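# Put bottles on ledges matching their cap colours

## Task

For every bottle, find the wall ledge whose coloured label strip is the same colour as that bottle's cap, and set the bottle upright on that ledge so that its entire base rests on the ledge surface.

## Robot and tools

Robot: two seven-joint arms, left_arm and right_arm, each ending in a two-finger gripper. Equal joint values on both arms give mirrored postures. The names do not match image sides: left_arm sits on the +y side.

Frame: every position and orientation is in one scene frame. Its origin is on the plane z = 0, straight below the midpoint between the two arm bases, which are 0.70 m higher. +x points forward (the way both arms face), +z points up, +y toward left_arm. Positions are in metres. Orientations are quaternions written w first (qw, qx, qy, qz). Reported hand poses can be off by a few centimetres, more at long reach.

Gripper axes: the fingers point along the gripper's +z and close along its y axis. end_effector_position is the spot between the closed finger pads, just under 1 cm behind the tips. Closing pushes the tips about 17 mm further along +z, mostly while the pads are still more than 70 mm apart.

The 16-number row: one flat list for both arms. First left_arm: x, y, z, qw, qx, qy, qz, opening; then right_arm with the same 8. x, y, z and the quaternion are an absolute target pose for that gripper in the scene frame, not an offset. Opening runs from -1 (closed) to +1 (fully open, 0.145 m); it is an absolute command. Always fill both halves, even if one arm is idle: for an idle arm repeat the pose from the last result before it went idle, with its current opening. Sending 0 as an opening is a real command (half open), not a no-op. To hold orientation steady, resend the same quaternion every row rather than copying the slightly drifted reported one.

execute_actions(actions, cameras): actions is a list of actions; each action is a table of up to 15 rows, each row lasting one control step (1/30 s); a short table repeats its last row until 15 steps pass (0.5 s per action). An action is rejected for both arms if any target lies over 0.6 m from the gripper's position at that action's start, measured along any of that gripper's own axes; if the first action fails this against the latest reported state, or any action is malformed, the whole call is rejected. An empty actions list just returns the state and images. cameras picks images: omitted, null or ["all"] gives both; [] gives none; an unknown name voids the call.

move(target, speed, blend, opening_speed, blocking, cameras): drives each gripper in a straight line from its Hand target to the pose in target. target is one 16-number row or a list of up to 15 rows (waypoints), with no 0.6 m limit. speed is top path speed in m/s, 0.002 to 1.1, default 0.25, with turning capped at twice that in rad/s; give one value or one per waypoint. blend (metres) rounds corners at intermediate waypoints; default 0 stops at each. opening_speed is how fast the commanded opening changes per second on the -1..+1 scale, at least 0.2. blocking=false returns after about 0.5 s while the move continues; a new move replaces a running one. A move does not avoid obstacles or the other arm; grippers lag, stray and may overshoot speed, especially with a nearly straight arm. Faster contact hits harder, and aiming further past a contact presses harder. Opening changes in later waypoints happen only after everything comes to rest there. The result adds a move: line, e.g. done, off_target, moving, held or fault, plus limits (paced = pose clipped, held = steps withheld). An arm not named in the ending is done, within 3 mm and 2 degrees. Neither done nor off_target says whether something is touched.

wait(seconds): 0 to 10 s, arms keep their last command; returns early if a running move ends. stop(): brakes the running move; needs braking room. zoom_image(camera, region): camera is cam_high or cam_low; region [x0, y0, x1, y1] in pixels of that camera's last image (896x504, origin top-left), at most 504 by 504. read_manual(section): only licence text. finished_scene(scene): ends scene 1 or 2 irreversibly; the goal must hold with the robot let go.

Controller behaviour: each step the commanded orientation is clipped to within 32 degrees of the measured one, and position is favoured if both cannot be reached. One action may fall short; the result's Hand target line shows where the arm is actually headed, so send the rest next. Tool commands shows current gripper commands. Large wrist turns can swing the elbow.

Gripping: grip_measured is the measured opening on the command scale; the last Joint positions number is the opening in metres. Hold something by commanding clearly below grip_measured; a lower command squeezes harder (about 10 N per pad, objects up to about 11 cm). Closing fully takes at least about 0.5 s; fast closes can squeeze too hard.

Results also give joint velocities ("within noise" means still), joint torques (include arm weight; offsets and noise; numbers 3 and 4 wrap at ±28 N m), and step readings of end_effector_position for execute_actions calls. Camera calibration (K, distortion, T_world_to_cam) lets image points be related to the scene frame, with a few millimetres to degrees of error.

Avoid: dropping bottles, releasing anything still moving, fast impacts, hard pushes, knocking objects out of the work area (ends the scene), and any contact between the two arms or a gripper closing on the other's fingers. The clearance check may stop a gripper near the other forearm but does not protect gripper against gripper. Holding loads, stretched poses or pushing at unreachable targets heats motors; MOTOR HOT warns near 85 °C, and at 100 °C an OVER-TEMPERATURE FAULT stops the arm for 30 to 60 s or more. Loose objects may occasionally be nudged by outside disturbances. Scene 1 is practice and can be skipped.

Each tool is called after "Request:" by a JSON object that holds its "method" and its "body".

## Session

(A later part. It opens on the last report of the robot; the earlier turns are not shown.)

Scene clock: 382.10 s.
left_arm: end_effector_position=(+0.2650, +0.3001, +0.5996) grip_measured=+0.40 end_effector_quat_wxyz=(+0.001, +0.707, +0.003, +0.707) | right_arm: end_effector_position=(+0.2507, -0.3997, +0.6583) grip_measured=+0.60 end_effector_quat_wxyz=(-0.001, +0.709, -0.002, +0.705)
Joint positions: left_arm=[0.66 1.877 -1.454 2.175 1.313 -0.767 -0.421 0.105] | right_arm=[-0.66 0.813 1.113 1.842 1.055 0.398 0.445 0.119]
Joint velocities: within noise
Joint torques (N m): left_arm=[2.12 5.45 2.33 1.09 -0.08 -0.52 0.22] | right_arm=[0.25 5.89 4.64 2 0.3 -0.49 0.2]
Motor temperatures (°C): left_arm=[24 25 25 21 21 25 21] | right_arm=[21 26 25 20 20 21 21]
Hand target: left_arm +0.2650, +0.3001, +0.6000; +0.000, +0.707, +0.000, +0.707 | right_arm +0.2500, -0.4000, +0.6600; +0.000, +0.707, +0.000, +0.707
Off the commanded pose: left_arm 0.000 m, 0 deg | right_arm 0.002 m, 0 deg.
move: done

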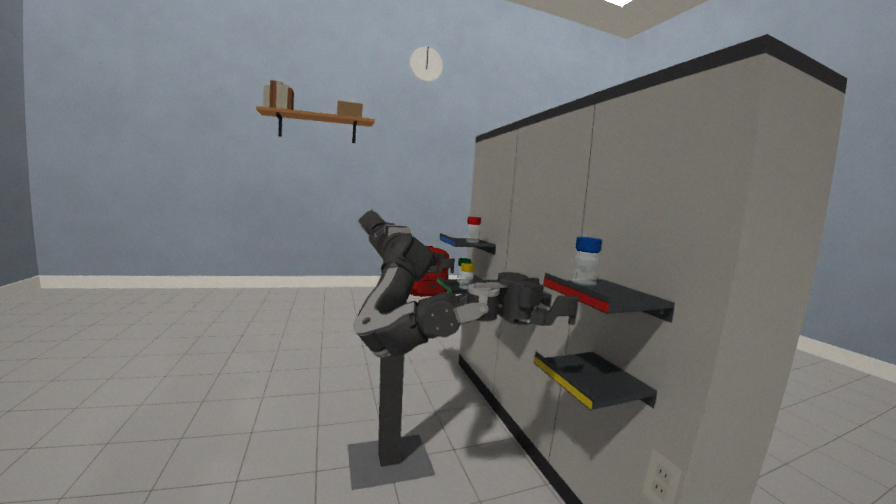

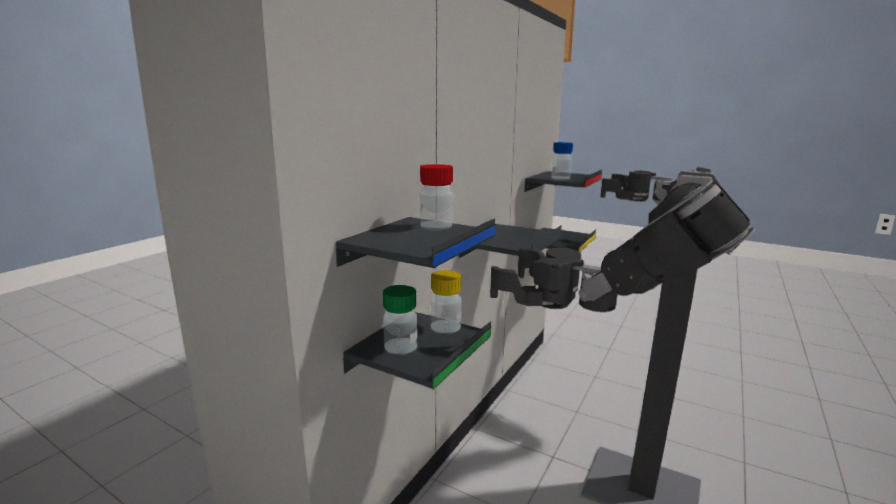

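Request:
{"method": "move", "body": {"target": [[0.265,0.338,0.55,0,0.7933,0,0.6087,0.17,0.25,-0.40,0.66,0,0.7071,0,0.7071,0.6],[0.37,0.339,0.53,0,0.7933,0,0.6087,0.17,0.25,-0.40,0.66,0,0.7071,0,0.7071,0.6],[0.37,0.339,0.53,0,0.7933,0,0.6087,-0.8,0.25,-0.40,0.66,0,0.7071,0,0.7071,0.6]], "speed": [0.25,0.12,0.1], "opening_speed": 1.5}}

Request:
{"method": "zoom_image", "body": {"camera": "cam_low", "region": [340, 240, 540, 400]}}

Scene clock: 404.50 s.
left_arm: end_effector_position=(+0.3699, +0.3396, +0.5297) grip_measured=-0.25 end_effector_quat_wxyz=(-0.001, +0.793, +0.002, +0.609) | right_arm: end_effector_position=(+0.2507, -0.3997, +0.6583) grip_measured=+0.60 end_effector_quat_wxyz=(-0.001, +0.709, -0.002, +0.705)
Joint positions: left_arm=[0.765 1.415 -1.256 1.57 1.49 -0.224 -0.155 0.057] | right_arm=[-0.66 0.813 1.113 1.842 1.055 0.398 0.445 0.119]
Joint velocities: within noise
Joint torques (N m): left_arm=[5.84 5.13 3.22 1.02 0.02 -0.55 0.2] | right_arm=[0.33 5.89 4.7 1.98 0.31 -0.48 0.21]
Motor temperatures (°C): left_arm=[24 25 25 21 21 25 21] | right_arm=[21 26 25 20 20 21 21]
Hand target: left_arm +0.3700, +0.3390, +0.5300; +0.000, +0.793, +0.000, +0.609 | right_arm +0.2500, -0.4000, +0.6600; +0.000, +0.707, +0.000, +0.707
Off the commanded pose: left_arm 0.001 m, 0 deg | right_arm 0.002 m, 0 deg.
move: done

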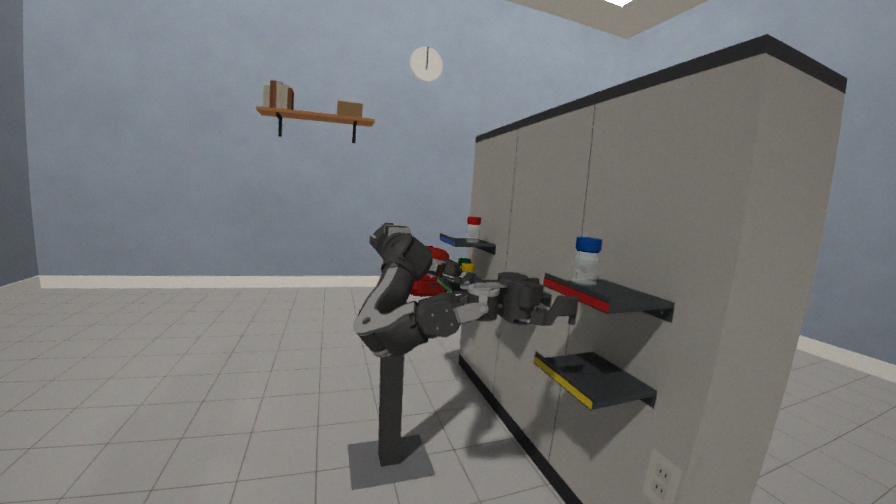

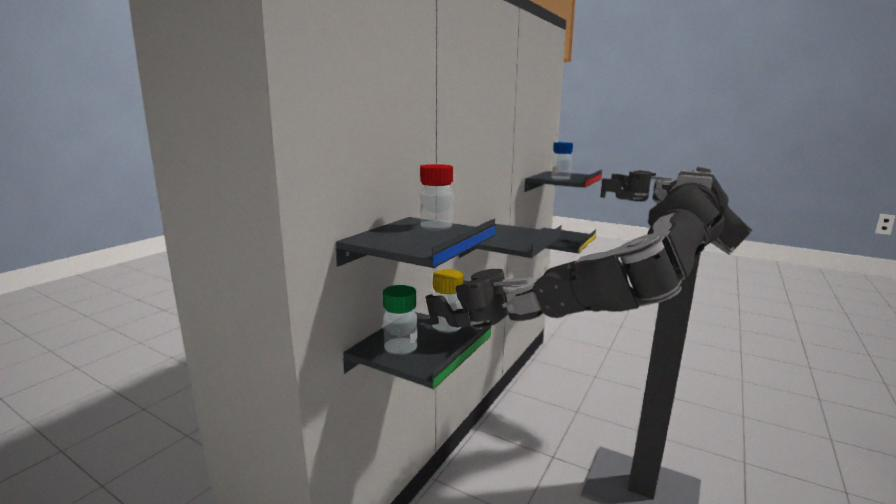

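Scaled by 2.520 from the camera's 896x504 image, which has a finer 1280x720 frame.

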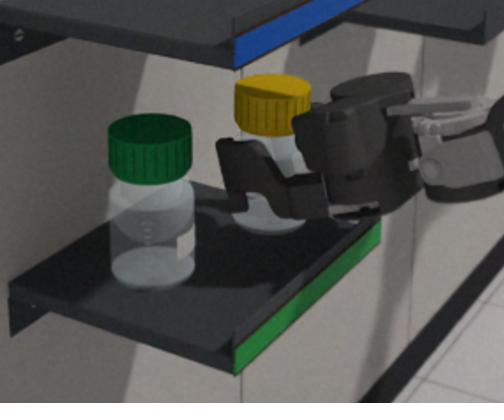

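Request:
{"method": "move", "body": {"target": [[0.36,0.339,0.575,0,0.7933,0,0.6087,-0.8,0.25,-0.40,0.66,0,0.7071,0,0.7071,0.6],[0.26,0.25,0.62,0,0.7933,0,0.6087,-0.8,0.25,-0.40,0.66,0,0.7071,0,0.7071,0.6],[0.265,0.05,0.695,0,0.7933,0,0.6087,-0.8,0.25,-0.40,0.66,0,0.7071,0,0.7071,0.6],[0.385,0.0,0.685,0,0.7933,0,0.6087,-0.8,0.25,-0.40,0.66,0,0.7071,0,0.7071,0.6],[0.385,0.0,0.640,0,0.7933,0,0.6087,-0.8,0.25,-0.40,0.66,0,0.7071,0,0.7071,0.6]], "speed": [0.2,0.25,0.25,0.2,0.1], "blend": [0.01,0.03,0.03,0.01,0]}}

Request:
{"method": "zoom_image", "body": {"camera": "cam_low", "region": [420, 160, 620, 280]}}

Request:
{"method": "zoom_image", "body": {"camera": "cam_high", "region": [420, 200, 620, 320]}}

Scene clock: 419.20 s.
left_arm: end_effector_position=(+0.3845, +0.0003, +0.6377) grip_measured=-0.25 end_effector_quat_wxyz=(-0.001, +0.797, +0.000, +0.605) | right_arm: end_effector_position=(+0.2507, -0.3997, +0.6583) grip_measured=+0.60 end_effector_quat_wxyz=(-0.001, +0.709, -0.002, +0.705)
Joint positions: left_arm=[1.12 0.205 -1.154 1.777 1.467 0.406 -1.516 0.057] | right_arm=[-0.66 0.813 1.113 1.842 1.055 0.398 0.445 0.119]
Joint velocities: within noise
Joint torques (N m): left_arm=[9.64 -0.73 2.58 2.18 -0.62 -0.19 0.24] | right_arm=[0.25 5.68 4.68 1.98 0.28 -0.5 0.2]
Motor temperatures (°C): left_arm=[25 25 26 21 21 25 21] | right_arm=[21 26 25 20 20 21 21]
Hand target: left_arm +0.3849, -0.0001, +0.6400; +0.000, +0.793, +0.000, +0.609 | right_arm +0.2500, -0.4000, +0.6600; +0.000, +0.707, +0.000, +0.707
Off the commanded pose: left_arm 0.002 m, 1 deg | right_arm 0.002 m, 0 deg.
move: done; limits=paced

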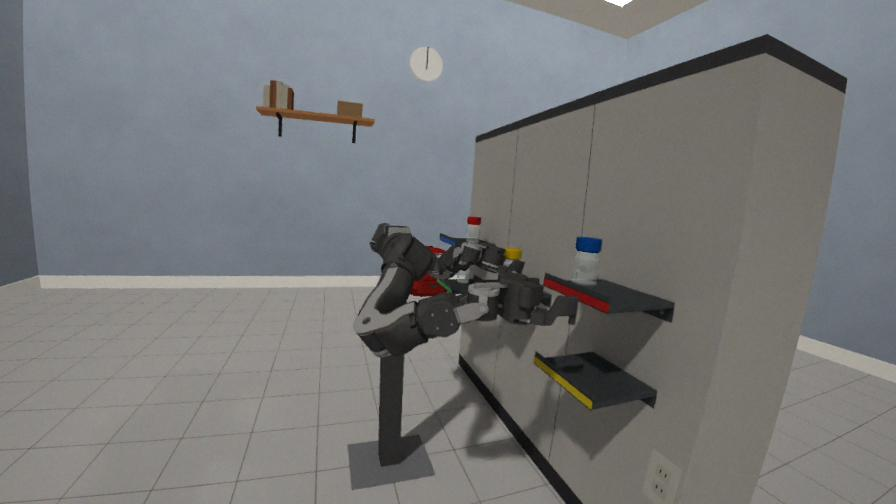

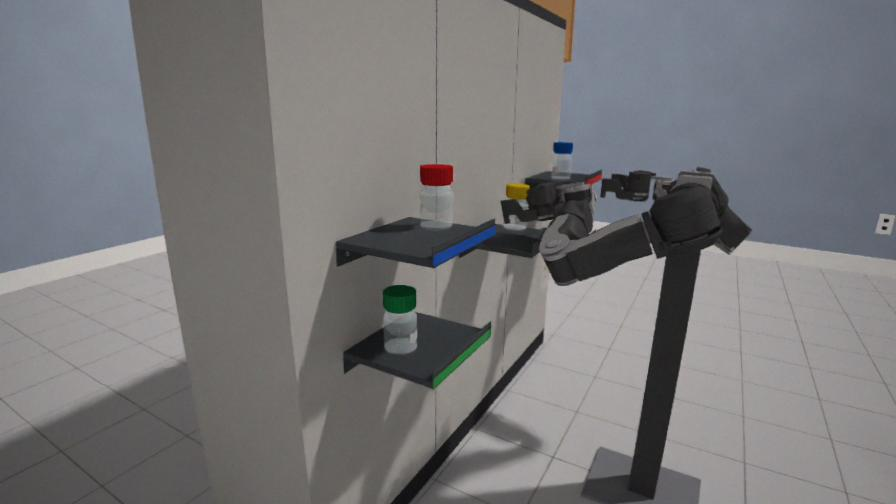

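Scaled by 2.520 from the camera's 896x504 image, which has a finer 1280x720 frame.

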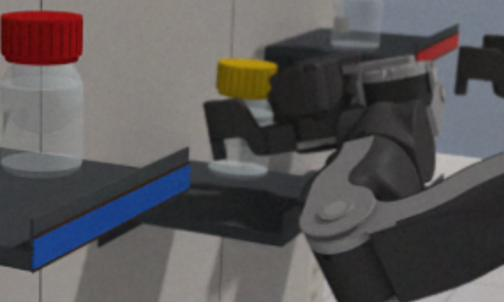

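Scaled by 2.520 from the camera's 896x504 image, which has a finer 1280x720 frame.

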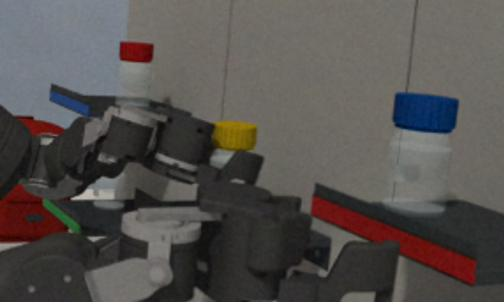

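Request:
{"method": "move", "body": {"target": [[0.385,0.0,0.628,0,0.7933,0,0.6087,-0.8,0.25,-0.40,0.62,0,0.7071,0,0.7071,0.6]], "speed": 0.04}}

Request:
{"method": "zoom_image", "body": {"camera": "cam_low", "region": [420, 160, 620, 280]}}

Scene clock: 427.20 s.
left_arm: end_effector_position=(+0.3845, -0.0002, +0.6284) grip_measured=-0.25 end_effector_quat_wxyz=(+0.000, +0.795, +0.000, +0.607) | right_arm: end_effector_position=(+0.2499, -0.4010, +0.6212) grip_measured=+0.60 end_effector_quat_wxyz=(+0.002, +0.707, -0.002, +0.707)
Joint positions: left_arm=[1.11 0.218 -1.191 1.774 1.442 0.364 -1.495 0.057] | right_arm=[-0.663 0.747 0.995 1.794 0.983 0.241 0.476 0.119]
Joint velocities: within noise
Joint torques (N m): left_arm=[8.56 -0.36 2.19 1.84 -0.61 -0.21 0.25] | right_arm=[0.25 5.74 2.54 2.15 0.34 -0.49 0.16]
Motor temperatures (°C): left_arm=[26 24 26 21 22 25 21] | right_arm=[21 26 25 20 20 21 21]
Hand target: left_arm +0.3850, +0.0000, +0.6280; +0.000, +0.793, +0.000, +0.609 | right_arm +0.2500, -0.4000, +0.6200; +0.000, +0.707, +0.000, +0.707
Off the commanded pose: left_arm 0.001 m, 0 deg | right_arm 0.002 m, 0 deg.
move: done

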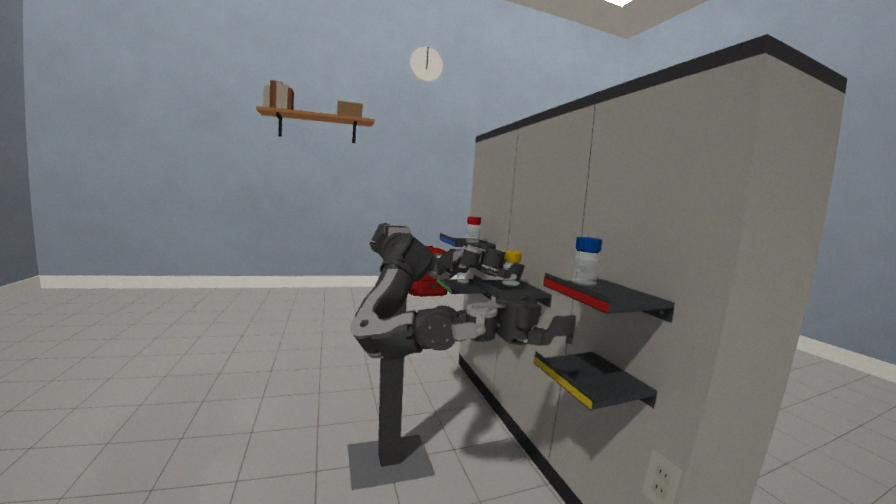

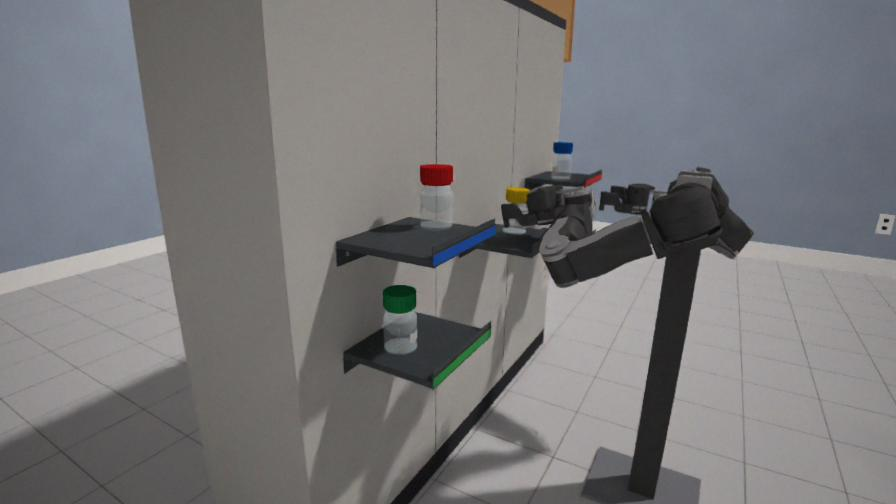

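Scaled by 2.520 from the camera's 896x504 image, which has a finer 1280x720 frame.

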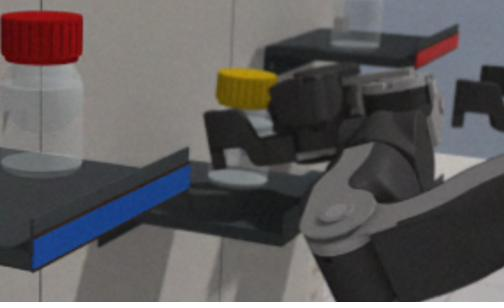

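Request:
{"method": "move", "body": {"target": [[0.385,0.0,0.614,0,0.7933,0,0.6087,-0.8,0.25,-0.40,0.62,0,0.7071,0,0.7071,0.6]], "speed": 0.04}}

Request:
{"method": "zoom_image", "body": {"camera": "cam_low", "region": [420, 160, 620, 280]}}

Request:
{"method": "zoom_image", "body": {"camera": "cam_high", "region": [420, 200, 620, 320]}}

Scene clock: 439.03 s.
left_arm: end_effector_position=(+0.3849, +0.0003, +0.6192) grip_measured=-0.25 end_effector_quat_wxyz=(+0.000, +0.789, +0.003, +0.614) | right_arm: end_effector_position=(+0.2499, -0.4010, +0.6212) grip_measured=+0.60 end_effector_quat_wxyz=(+0.002, +0.707, -0.002, +0.707)
Joint positions: left_arm=[1.087 0.228 -1.221 1.767 1.394 0.324 -1.472 0.057] | right_arm=[-0.663 0.747 0.995 1.794 0.983 0.241 0.476 0.119]
Joint velocities: within noise
Joint torques (N m): left_arm=[7 -0.33 1.92 1.4 -0.29 -0.15 0.3] | right_arm=[0.2 5.76 2.56 2.18 0.33 -0.5 0.17]
Motor temperatures (°C): left_arm=[27 24 25 21 22 24 21] | right_arm=[21 26 25 20 20 21 21]
Hand target: left_arm +0.3849, +0.0000, +0.6140; +0.000, +0.793, +0.000, +0.609 | right_arm +0.2500, -0.4000, +0.6199; +0.000, +0.707, +0.000, +0.707
Off the commanded pose: left_arm 0.005 m, 1 deg | right_arm 0.002 m, 0 deg.
move: off_target (left_arm)

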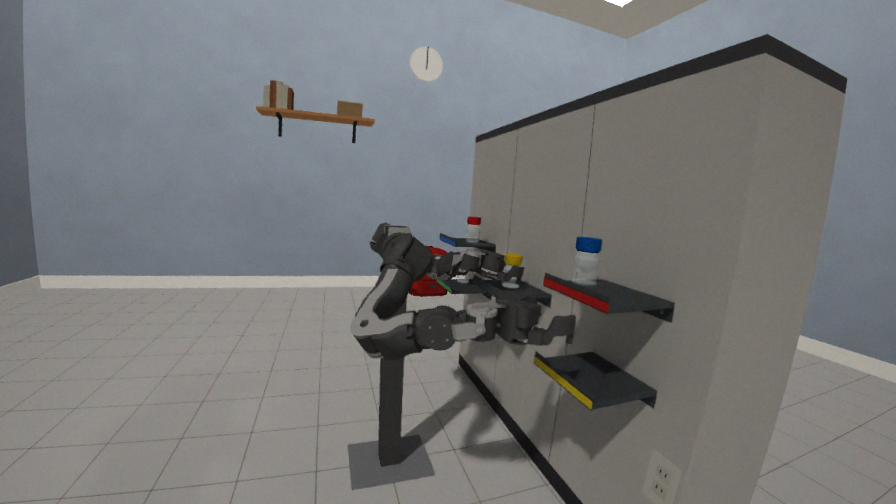

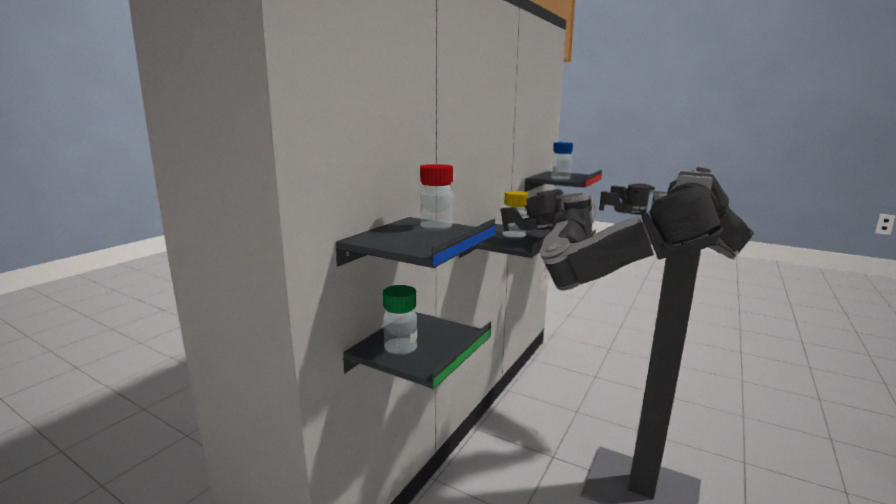

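Scaled by 2.520 from the camera's 896x504 image, which has a finer 1280x720 frame.

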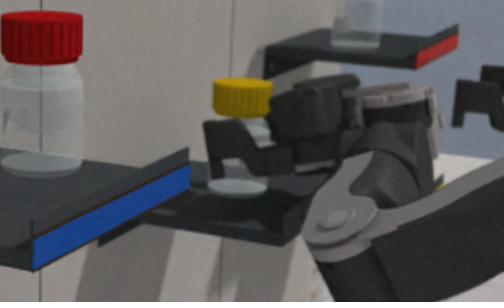

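Scaled by 2.520 from the camera's 896x504 image, which has a finer 1280x720 frame.

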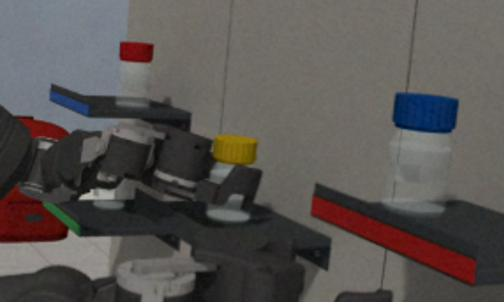

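Request:
{"method": "move", "body": {"target": [[0.385,0.0,0.619,0,0.7933,0,0.6087,-0.8,0.25,-0.40,0.62,0,0.7071,0,0.7071,0.6],[0.385,0.0,0.619,0,0.7933,0,0.6087,0.3,0.25,-0.40,0.62,0,0.7071,0,0.7071,0.6],[0.27,0.0,0.65,0,0.7933,0,0.6087,0.3,0.25,-0.40,0.62,0,0.7071,0,0.7071,0.6],[0.28,0.25,0.72,0,0.7933,0,0.6087,0.3,0.25,-0.3,0.69,0,0.7933,0,0.6087,0.3]], "speed": [0.1,0.1,0.2,0.25], "blend": [0,0,0.02,0], "opening_speed": 1.5}}

Request:
{"method": "zoom_image", "body": {"camera": "cam_low", "region": [420, 160, 620, 280]}}

Request:
{"method": "zoom_image", "body": {"camera": "cam_high", "region": [420, 200, 620, 320]}}

Scene clock: 457.33 s.
left_arm: end_effector_position=(+0.2813, +0.2498, +0.7197) grip_measured=+0.30 end_effector_quat_wxyz=(-0.224, +0.618, +0.220, +0.721) | right_arm: end_effector_position=(+0.2503, -0.2994, +0.6901) grip_measured=+0.30 end_effector_quat_wxyz=(+0.001, +0.783, +0.014, +0.622)
Joint positions: left_arm=[0.485 0.638 -0.307 2.432 0.999 0.782 -1.579 0.098] | right_arm=[-0.816 0.985 1.316 2.305 1.558 0.784 -0.189 0.098]
Joint velocities: within noise
Joint torques (N m): left_arm=[5.47 2.12 1.4 1.74 -0.2 -0.03 0.07] | right_arm=[0.94 3.73 2.78 0.59 0.11 -0.38 -0.17]
Motor temperatures (°C): left_arm=[27 23 25 21 22 24 21] | right_arm=[20 26 25 20 20 21 21]
Hand target: left_arm +0.2812, +0.2501, +0.7199; -0.224, +0.618, +0.220, +0.721 | right_arm +0.2500, -0.3001, +0.6898; +0.002, +0.784, +0.012, +0.621
Off the commanded pose: left_arm 0.001 m, 43 deg; orientation clipped | right_arm 0.001 m, 3 deg.
joint read past its limit (left arm) — joint 4 (elbow), upper limit, where the elbow is as bent as it goes.
joint sent to its limit (left arm) — joint 4 (elbow), upper limit, where the elbow is as bent as it goes; joint 6 (wrist pitch), upper limit; joint 7 (wrist yaw), lower limit. The joint targets are off in orientation, not in position.
joint sent to its limit (right arm) — joint 5 (forearm roll), upper limit; joint 6 (wrist pitch), upper limit. The joint targets still meet the commanded pose.
move: off_target (left_arm, right_arm); limits=paced

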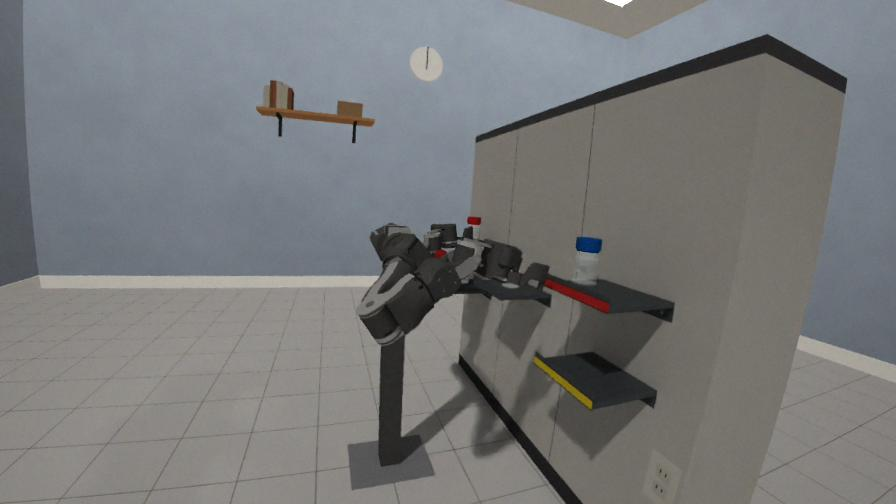

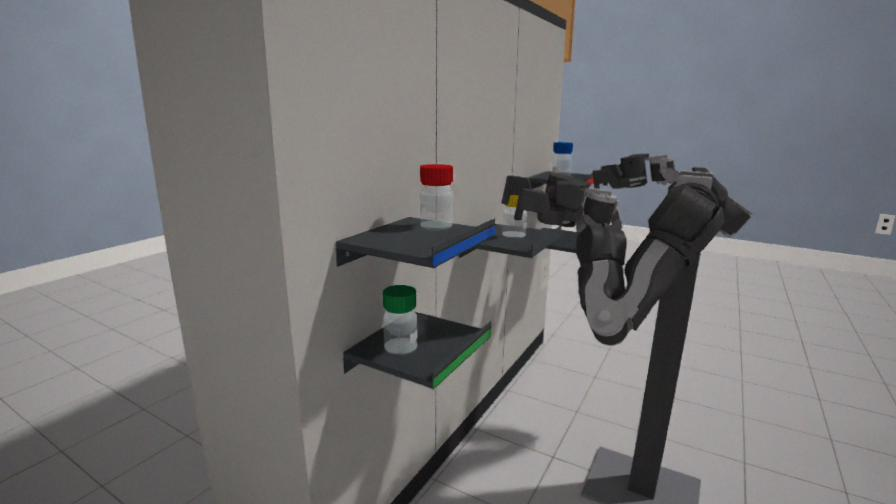

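Scaled by 2.520 from the camera's 896x504 image, which has a finer 1280x720 frame.

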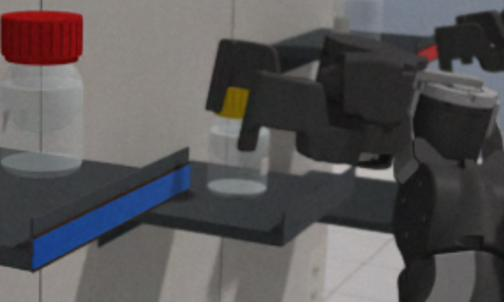

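Scaled by 2.520 from the camera's 896x504 image, which has a finer 1280x720 frame.

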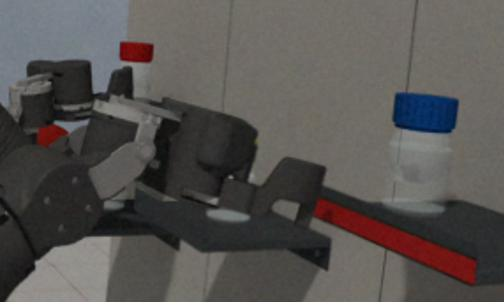

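Request:
{"method": "move", "body": {"target": [[0.28,0.33,0.75,0,0.7071,0,0.7071,0.3,0.28,-0.20,0.66,0,0.7071,0,0.7071,0.3],[0.29,0.338,0.75,0,0.7933,0,0.6087,0.3,0.30,0.0,0.64,0,0.7933,0,0.6087,0.3]], "speed": 0.25}}

Request:
{"method": "zoom_image", "body": {"camera": "cam_low", "region": [400, 120, 640, 270]}}

Request:
{"method": "zoom_image", "body": {"camera": "cam_high", "region": [420, 190, 620, 320]}}

Scene clock: 484.57 s.
left_arm: end_effector_position=(+0.2898, +0.3395, +0.7496) grip_measured=+0.30 end_effector_quat_wxyz=(-0.008, +0.772, -0.030, +0.635) | right_arm: end_effector_position=(+0.3001, +0.0010, +0.6396) grip_measured=+0.30 end_effector_quat_wxyz=(-0.033, +0.766, -0.001, +0.642)
Joint positions: left_arm=[-0.965 1.296 1.549 1.946 1.585 0.781 -0.059 0.098] | right_arm=[0.564 -0.001 -0.958 2.166 0.951 0.783 -1.562 0.098]
Joint velocities: within noise
Joint torques (N m): left_arm=[1.89 4.73 3.32 -0.21 0.14 -0.58 0.21] | right_arm=[3.86 -2.73 1.61 2.45 -0.39 0.18 -0.14]
Motor temperatures (°C): left_arm=[25 23 25 21 22 24 21] | right_arm=[21 25 24 20 20 21 21]
Hand target: left_arm +0.2901, +0.3382, +0.7499; -0.006, +0.773, -0.033, +0.634 | right_arm +0.3002, +0.0000, +0.6397; -0.030, +0.766, -0.002, +0.642
Off the commanded pose: left_arm 0.002 m, 5 deg | right_arm 0.001 m, 6 deg.
joint sent to its limit (left arm) — joint 5 (forearm roll), upper limit; joint 6 (wrist pitch), upper limit. The joint targets are off in orientation, not in position.
joint sent to its limit (right arm) — joint 6 (wrist pitch), upper limit; joint 7 (wrist yaw), lower limit. The joint targets are off in orientation, not in position.
move: off_target (left_arm, right_arm)

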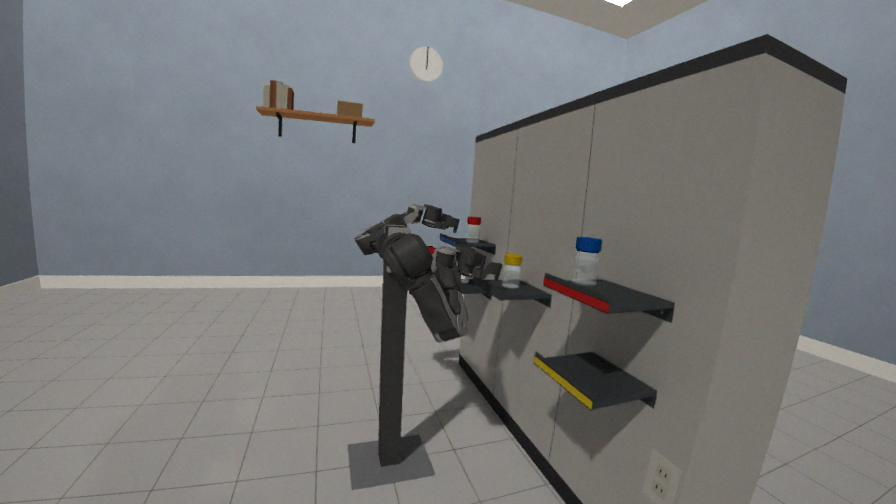

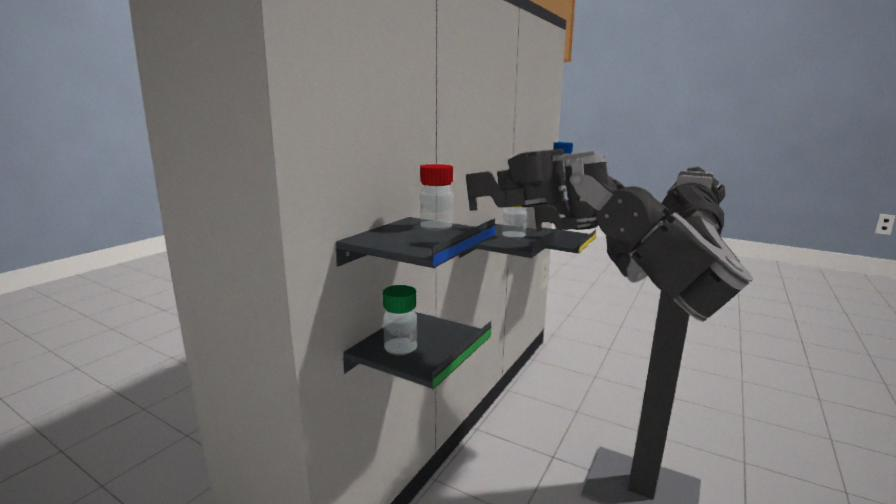

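Scaled by 2.100 from the camera's 896x504 image, which has a finer 1280x720 frame.

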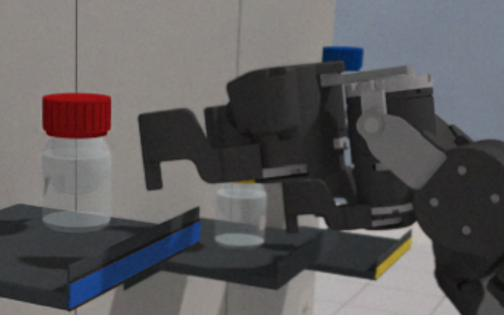

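Scaled by 2.520 from the camera's 896x504 image, which has a finer 1280x720 frame.

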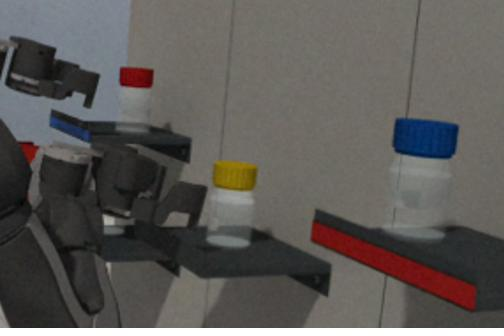

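Request:
{"method": "move", "body": {"target": [[0.391,0.338,0.73,0,0.7933,0,0.6087,0.3,0.387,-0.005,0.628,0,0.7933,0,0.6087,0.3],[0.391,0.338,0.73,0,0.7933,0,0.6087,-0.8,0.387,-0.005,0.628,0,0.7933,0,0.6087,-0.8]], "speed": 0.12, "opening_speed": 1.5}}

Request:
{"method": "zoom_image", "body": {"camera": "cam_low", "region": [400, 120, 640, 270]}}

Request:
{"method": "zoom_image", "body": {"camera": "cam_high", "region": [420, 190, 620, 320]}}

Scene clock: 501.33 s.
left_arm: end_effector_position=(+0.3911, +0.3380, +0.7304) grip_measured=-0.24 end_effector_quat_wxyz=(-0.009, +0.790, -0.032, +0.613) | right_arm: end_effector_position=(+0.3868, -0.0055, +0.6275) grip_measured=-0.29 end_effector_quat_wxyz=(+0.003, +0.794, +0.001, +0.608)
Joint positions: left_arm=[-1.265 1.712 1.574 1.566 1.584 0.562 -0.098 0.057] | right_arm=[0.777 0.029 -0.816 1.778 1.037 0.742 -1.328 0.054]
Joint velocities: within noise
Joint torques (N m): left_arm=[5.74 2.28 3.43 0.09 0.14 -0.62 0.02] | right_arm=[5.97 -1.99 2.5 2.82 -0.3 -0.19 0.15]
Motor temperatures (°C): left_arm=[24 24 26 21 22 24 21] | right_arm=[21 25 24 20 20 21 21]
Hand target: left_arm +0.3911, +0.3382, +0.7299; -0.009, +0.790, -0.031, +0.612 | right_arm +0.3870, -0.0051, +0.6280; +0.000, +0.793, +0.000, +0.609
Off the commanded pose: left_arm 0.000 m, 4 deg | right_arm 0.001 m, 0 deg.
joint sent to its limit (left arm) — joint 3 (upper arm roll), upper limit; joint 5 (forearm roll), upper limit. The joint targets are off in orientation, not in position.
move: off_target (left_arm); target 2's new opening was sent with left_arm's hand 0.001 m and 4 deg from that target

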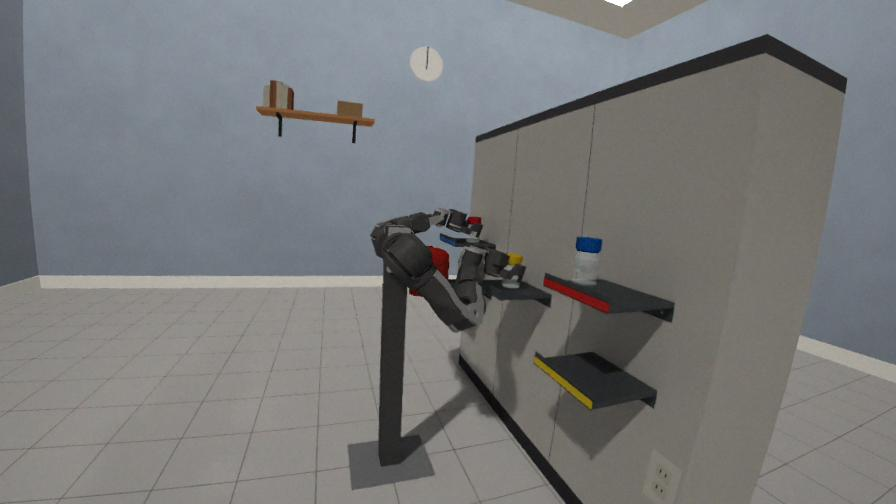

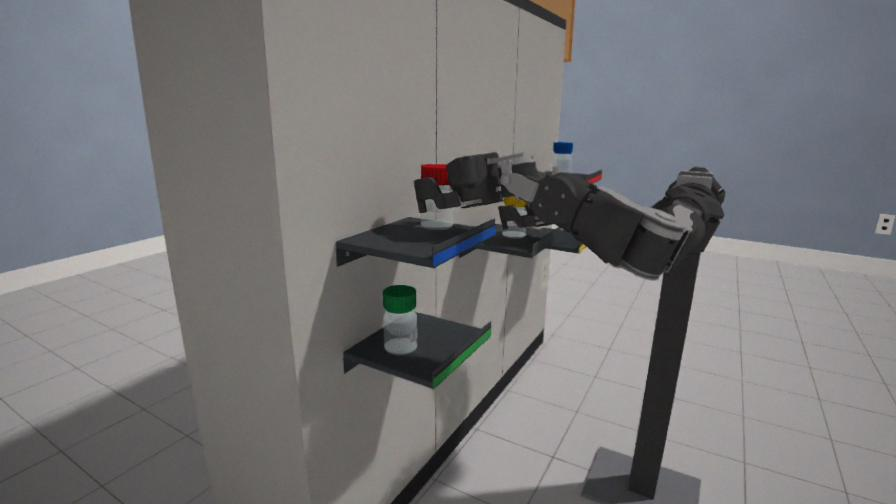

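Scaled by 2.100 from the camera's 896x504 image, which has a finer 1280x720 frame.

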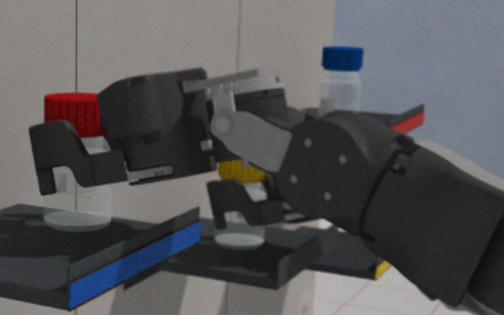

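Scaled by 2.520 from the camera's 896x504 image, which has a finer 1280x720 frame.

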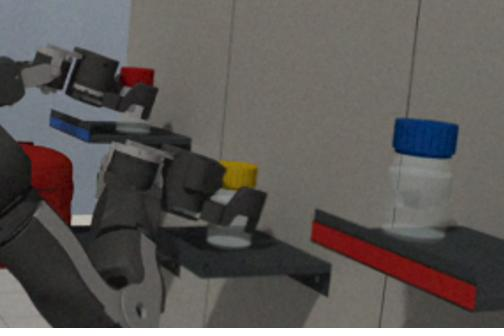

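Request:
{"method": "move", "body": {"target": [[0.385,0.338,0.765,0,0.7707,0,0.6372,-0.8,0.38,-0.01,0.685,0,0.7933,0,0.6087,-0.8],[0.30,0.33,0.765,0,0.7071,0,0.7071,-0.8,0.28,-0.08,0.685,0,0.7071,0,0.7071,-0.8],[0.29,0.30,0.75,0,0.7071,0,0.7071,-0.8,0.26,-0.35,0.60,0,0.7933,0,0.6087,-0.8],[0.29,0.30,0.75,0,0.7071,0,0.7071,-0.8,0.30,-0.395,0.585,0,0.7933,0,0.6087,-0.8]], "speed": [0.15,0.2,0.25,0.25], "blend": [0.01,0.03,0.02,0]}}

Request:
{"method": "zoom_image", "body": {"camera": "cam_low", "region": [400, 120, 640, 270]}}

Request:
{"method": "zoom_image", "body": {"camera": "cam_high", "region": [440, 210, 680, 410]}}

Scene clock: 517.37 s.
left_arm: end_effector_position=(+0.2900, +0.3001, +0.7530) grip_measured=-0.24 end_effector_quat_wxyz=(-0.002, +0.703, -0.002, +0.711) | right_arm: end_effector_position=(+0.2992, -0.3964, +0.5835) grip_measured=-0.29 end_effector_quat_wxyz=(+0.003, +0.797, -0.002, +0.604)
Joint positions: left_arm=[-0.528 1.198 1.09 2.182 1.582 0.603 -0.331 0.057] | right_arm=[-0.957 1.176 0.869 1.693 1.282 0.174 0.176 0.054]
Joint velocities: within noise
Joint torques (N m): left_arm=[2.81 4.34 1.4 0.7 0.1 -0.44 0.02] | right_arm=[2.33 4.95 3.54 1.37 0.32 -0.74 0.18]
Motor temperatures (°C): left_arm=[25 24 26 21 21 25 21] | right_arm=[22 25 24 20 20 21 21]
Hand target: left_arm +0.2900, +0.3000, +0.7501; +0.000, +0.707, +0.000, +0.707 | right_arm +0.2999, -0.3951, +0.5849; +0.000, +0.794, +0.000, +0.609
Off the commanded pose: left_arm 0.003 m, 1 deg | right_arm 0.002 m, 1 deg.
joint sent to its limit (left arm) — joint 5 (forearm roll), upper limit. The joint targets still meet the commanded pose.
move: done; limits=paced

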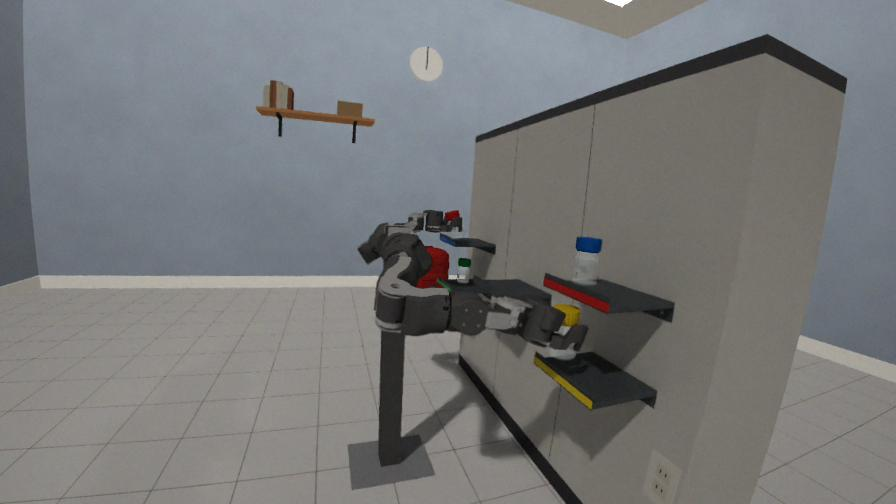

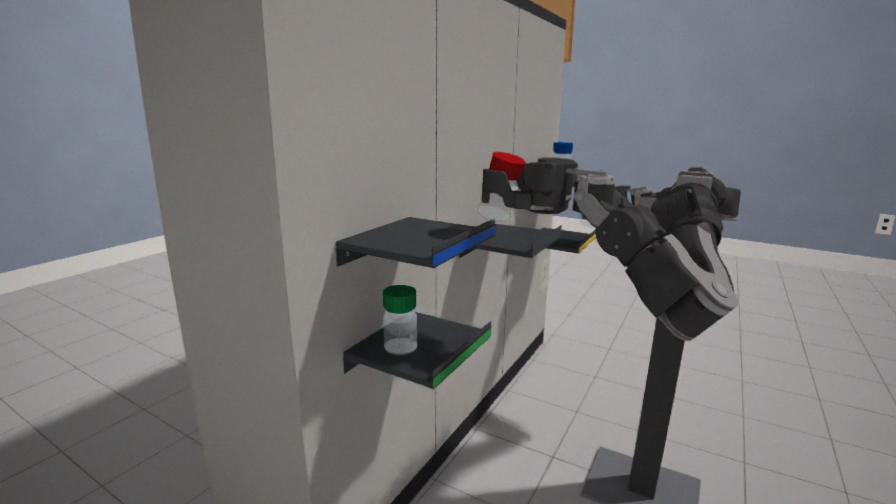

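Scaled by 2.100 from the camera's 896x504 image, which has a finer 1280x720 frame.

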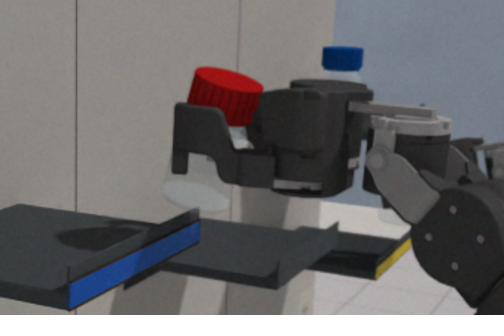

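Scaled by 2.100 from the camera's 896x504 image, which has a finer 1280x720 frame.

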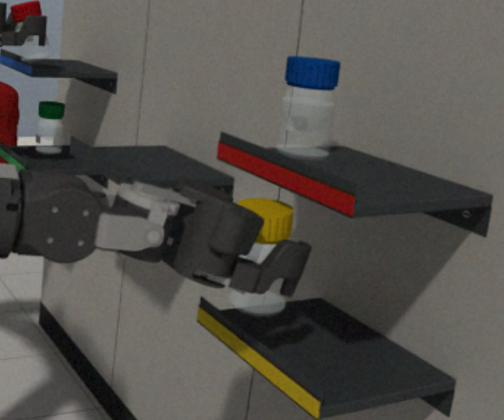

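Request:
{"method": "move", "body": {"target": [[0.285,0.12,0.72,0,0.7071,0,0.7071,-0.8,0.387,-0.395,0.58,0,0.7933,0,0.6087,-0.8],[0.31,0.0,0.705,0,0.7707,0,0.6372,-0.8,0.387,-0.395,0.54,0,0.7933,0,0.6087,-0.8],[0.385,0.0,0.70,0,0.7933,0,0.6087,-0.8,0.387,-0.395,0.534,0,0.7933,0,0.6087,-0.8],[0.385,0.0,0.65,0,0.7933,0,0.6087,-0.8,0.387,-0.395,0.528,0,0.7933,0,0.6087,-0.8]], "speed": [0.2,0.2,0.2,0.08], "blend": [0.01,0.01,0.01,0]}}

Request:
{"method": "zoom_image", "body": {"camera": "cam_low", "region": [400, 120, 640, 270]}}

Request:
{"method": "zoom_image", "body": {"camera": "cam_high", "region": [440, 210, 680, 410]}}

Scene clock: 531.30 s.
left_arm: end_effector_position=(+0.3852, +0.0006, +0.6478) grip_measured=-0.24 end_effector_quat_wxyz=(-0.002, +0.797, +0.001, +0.605) | right_arm: end_effector_position=(+0.3884, -0.3929, +0.5324) grip_measured=-0.29 end_effector_quat_wxyz=(+0.090, +0.819, +0.089, +0.560)
Joint positions: left_arm=[0.949 0.077 -0.915 1.776 1.287 0.657 -1.486 0.057] | right_arm=[-1.31 1.853 0.667 1.298 1.559 -0.242 -0.013 0.054]
Joint velocities: within noise
Joint torques (N m): left_arm=[9.27 -1.07 1.61 3.6 -0.53 -0.23 0.24] | right_arm=[4.31 2.33 1.81 -0.66 0.2 -0.26 -0.28]
Motor temperatures (°C): left_arm=[25 24 25 21 22 25 21] | right_arm=[22 25 24 20 20 21 21]
Hand target: left_arm +0.3850, +0.0000, +0.6501; +0.000, +0.793, +0.000, +0.609 | right_arm +0.3864, -0.3948, +0.5286; +0.093, +0.822, +0.088, +0.554
Off the commanded pose: left_arm 0.002 m, 1 deg | right_arm 0.005 m, 16 deg.
joint sent to its limit (right arm) — joint 1 (shoulder pitch), lower limit; joint 5 (forearm roll), upper limit. The joint targets are off in orientation, not in position.
move: off_target (right_arm)

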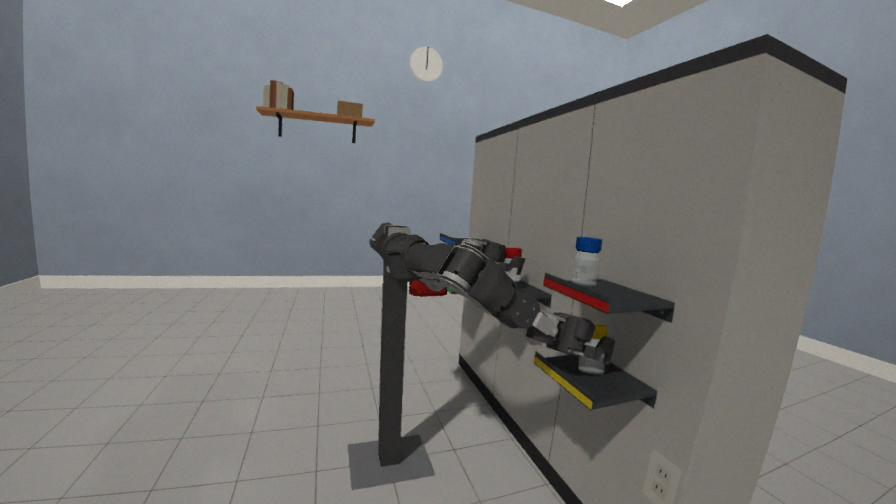

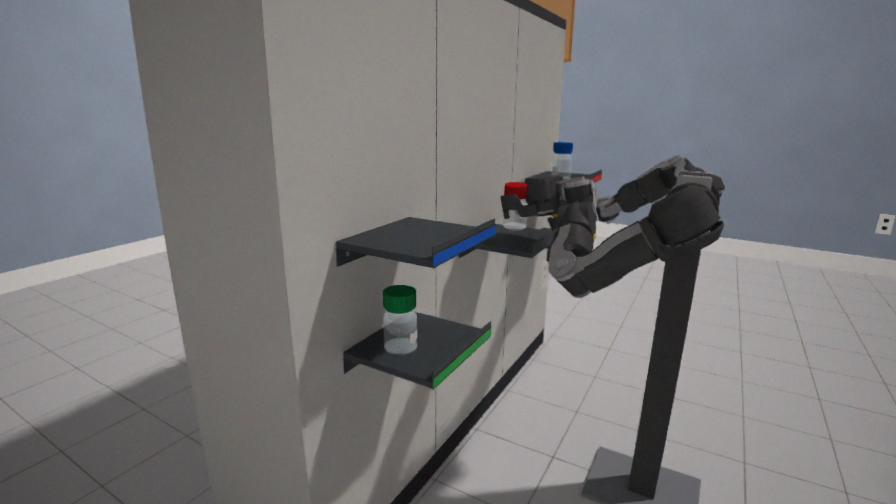

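Scaled by 2.100 from the camera's 896x504 image, which has a finer 1280x720 frame.

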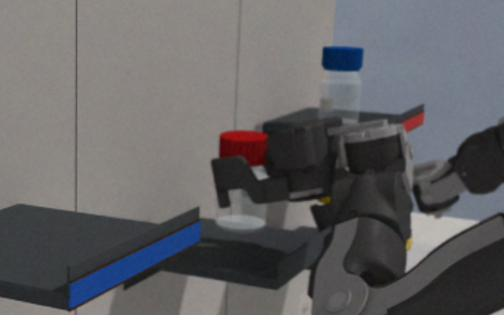

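Scaled by 2.100 from the camera's 896x504 image, which has a finer 1280x720 frame.

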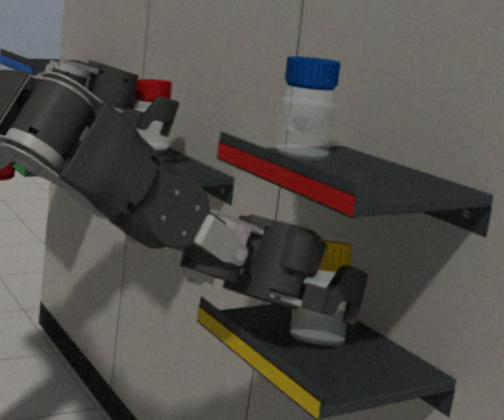

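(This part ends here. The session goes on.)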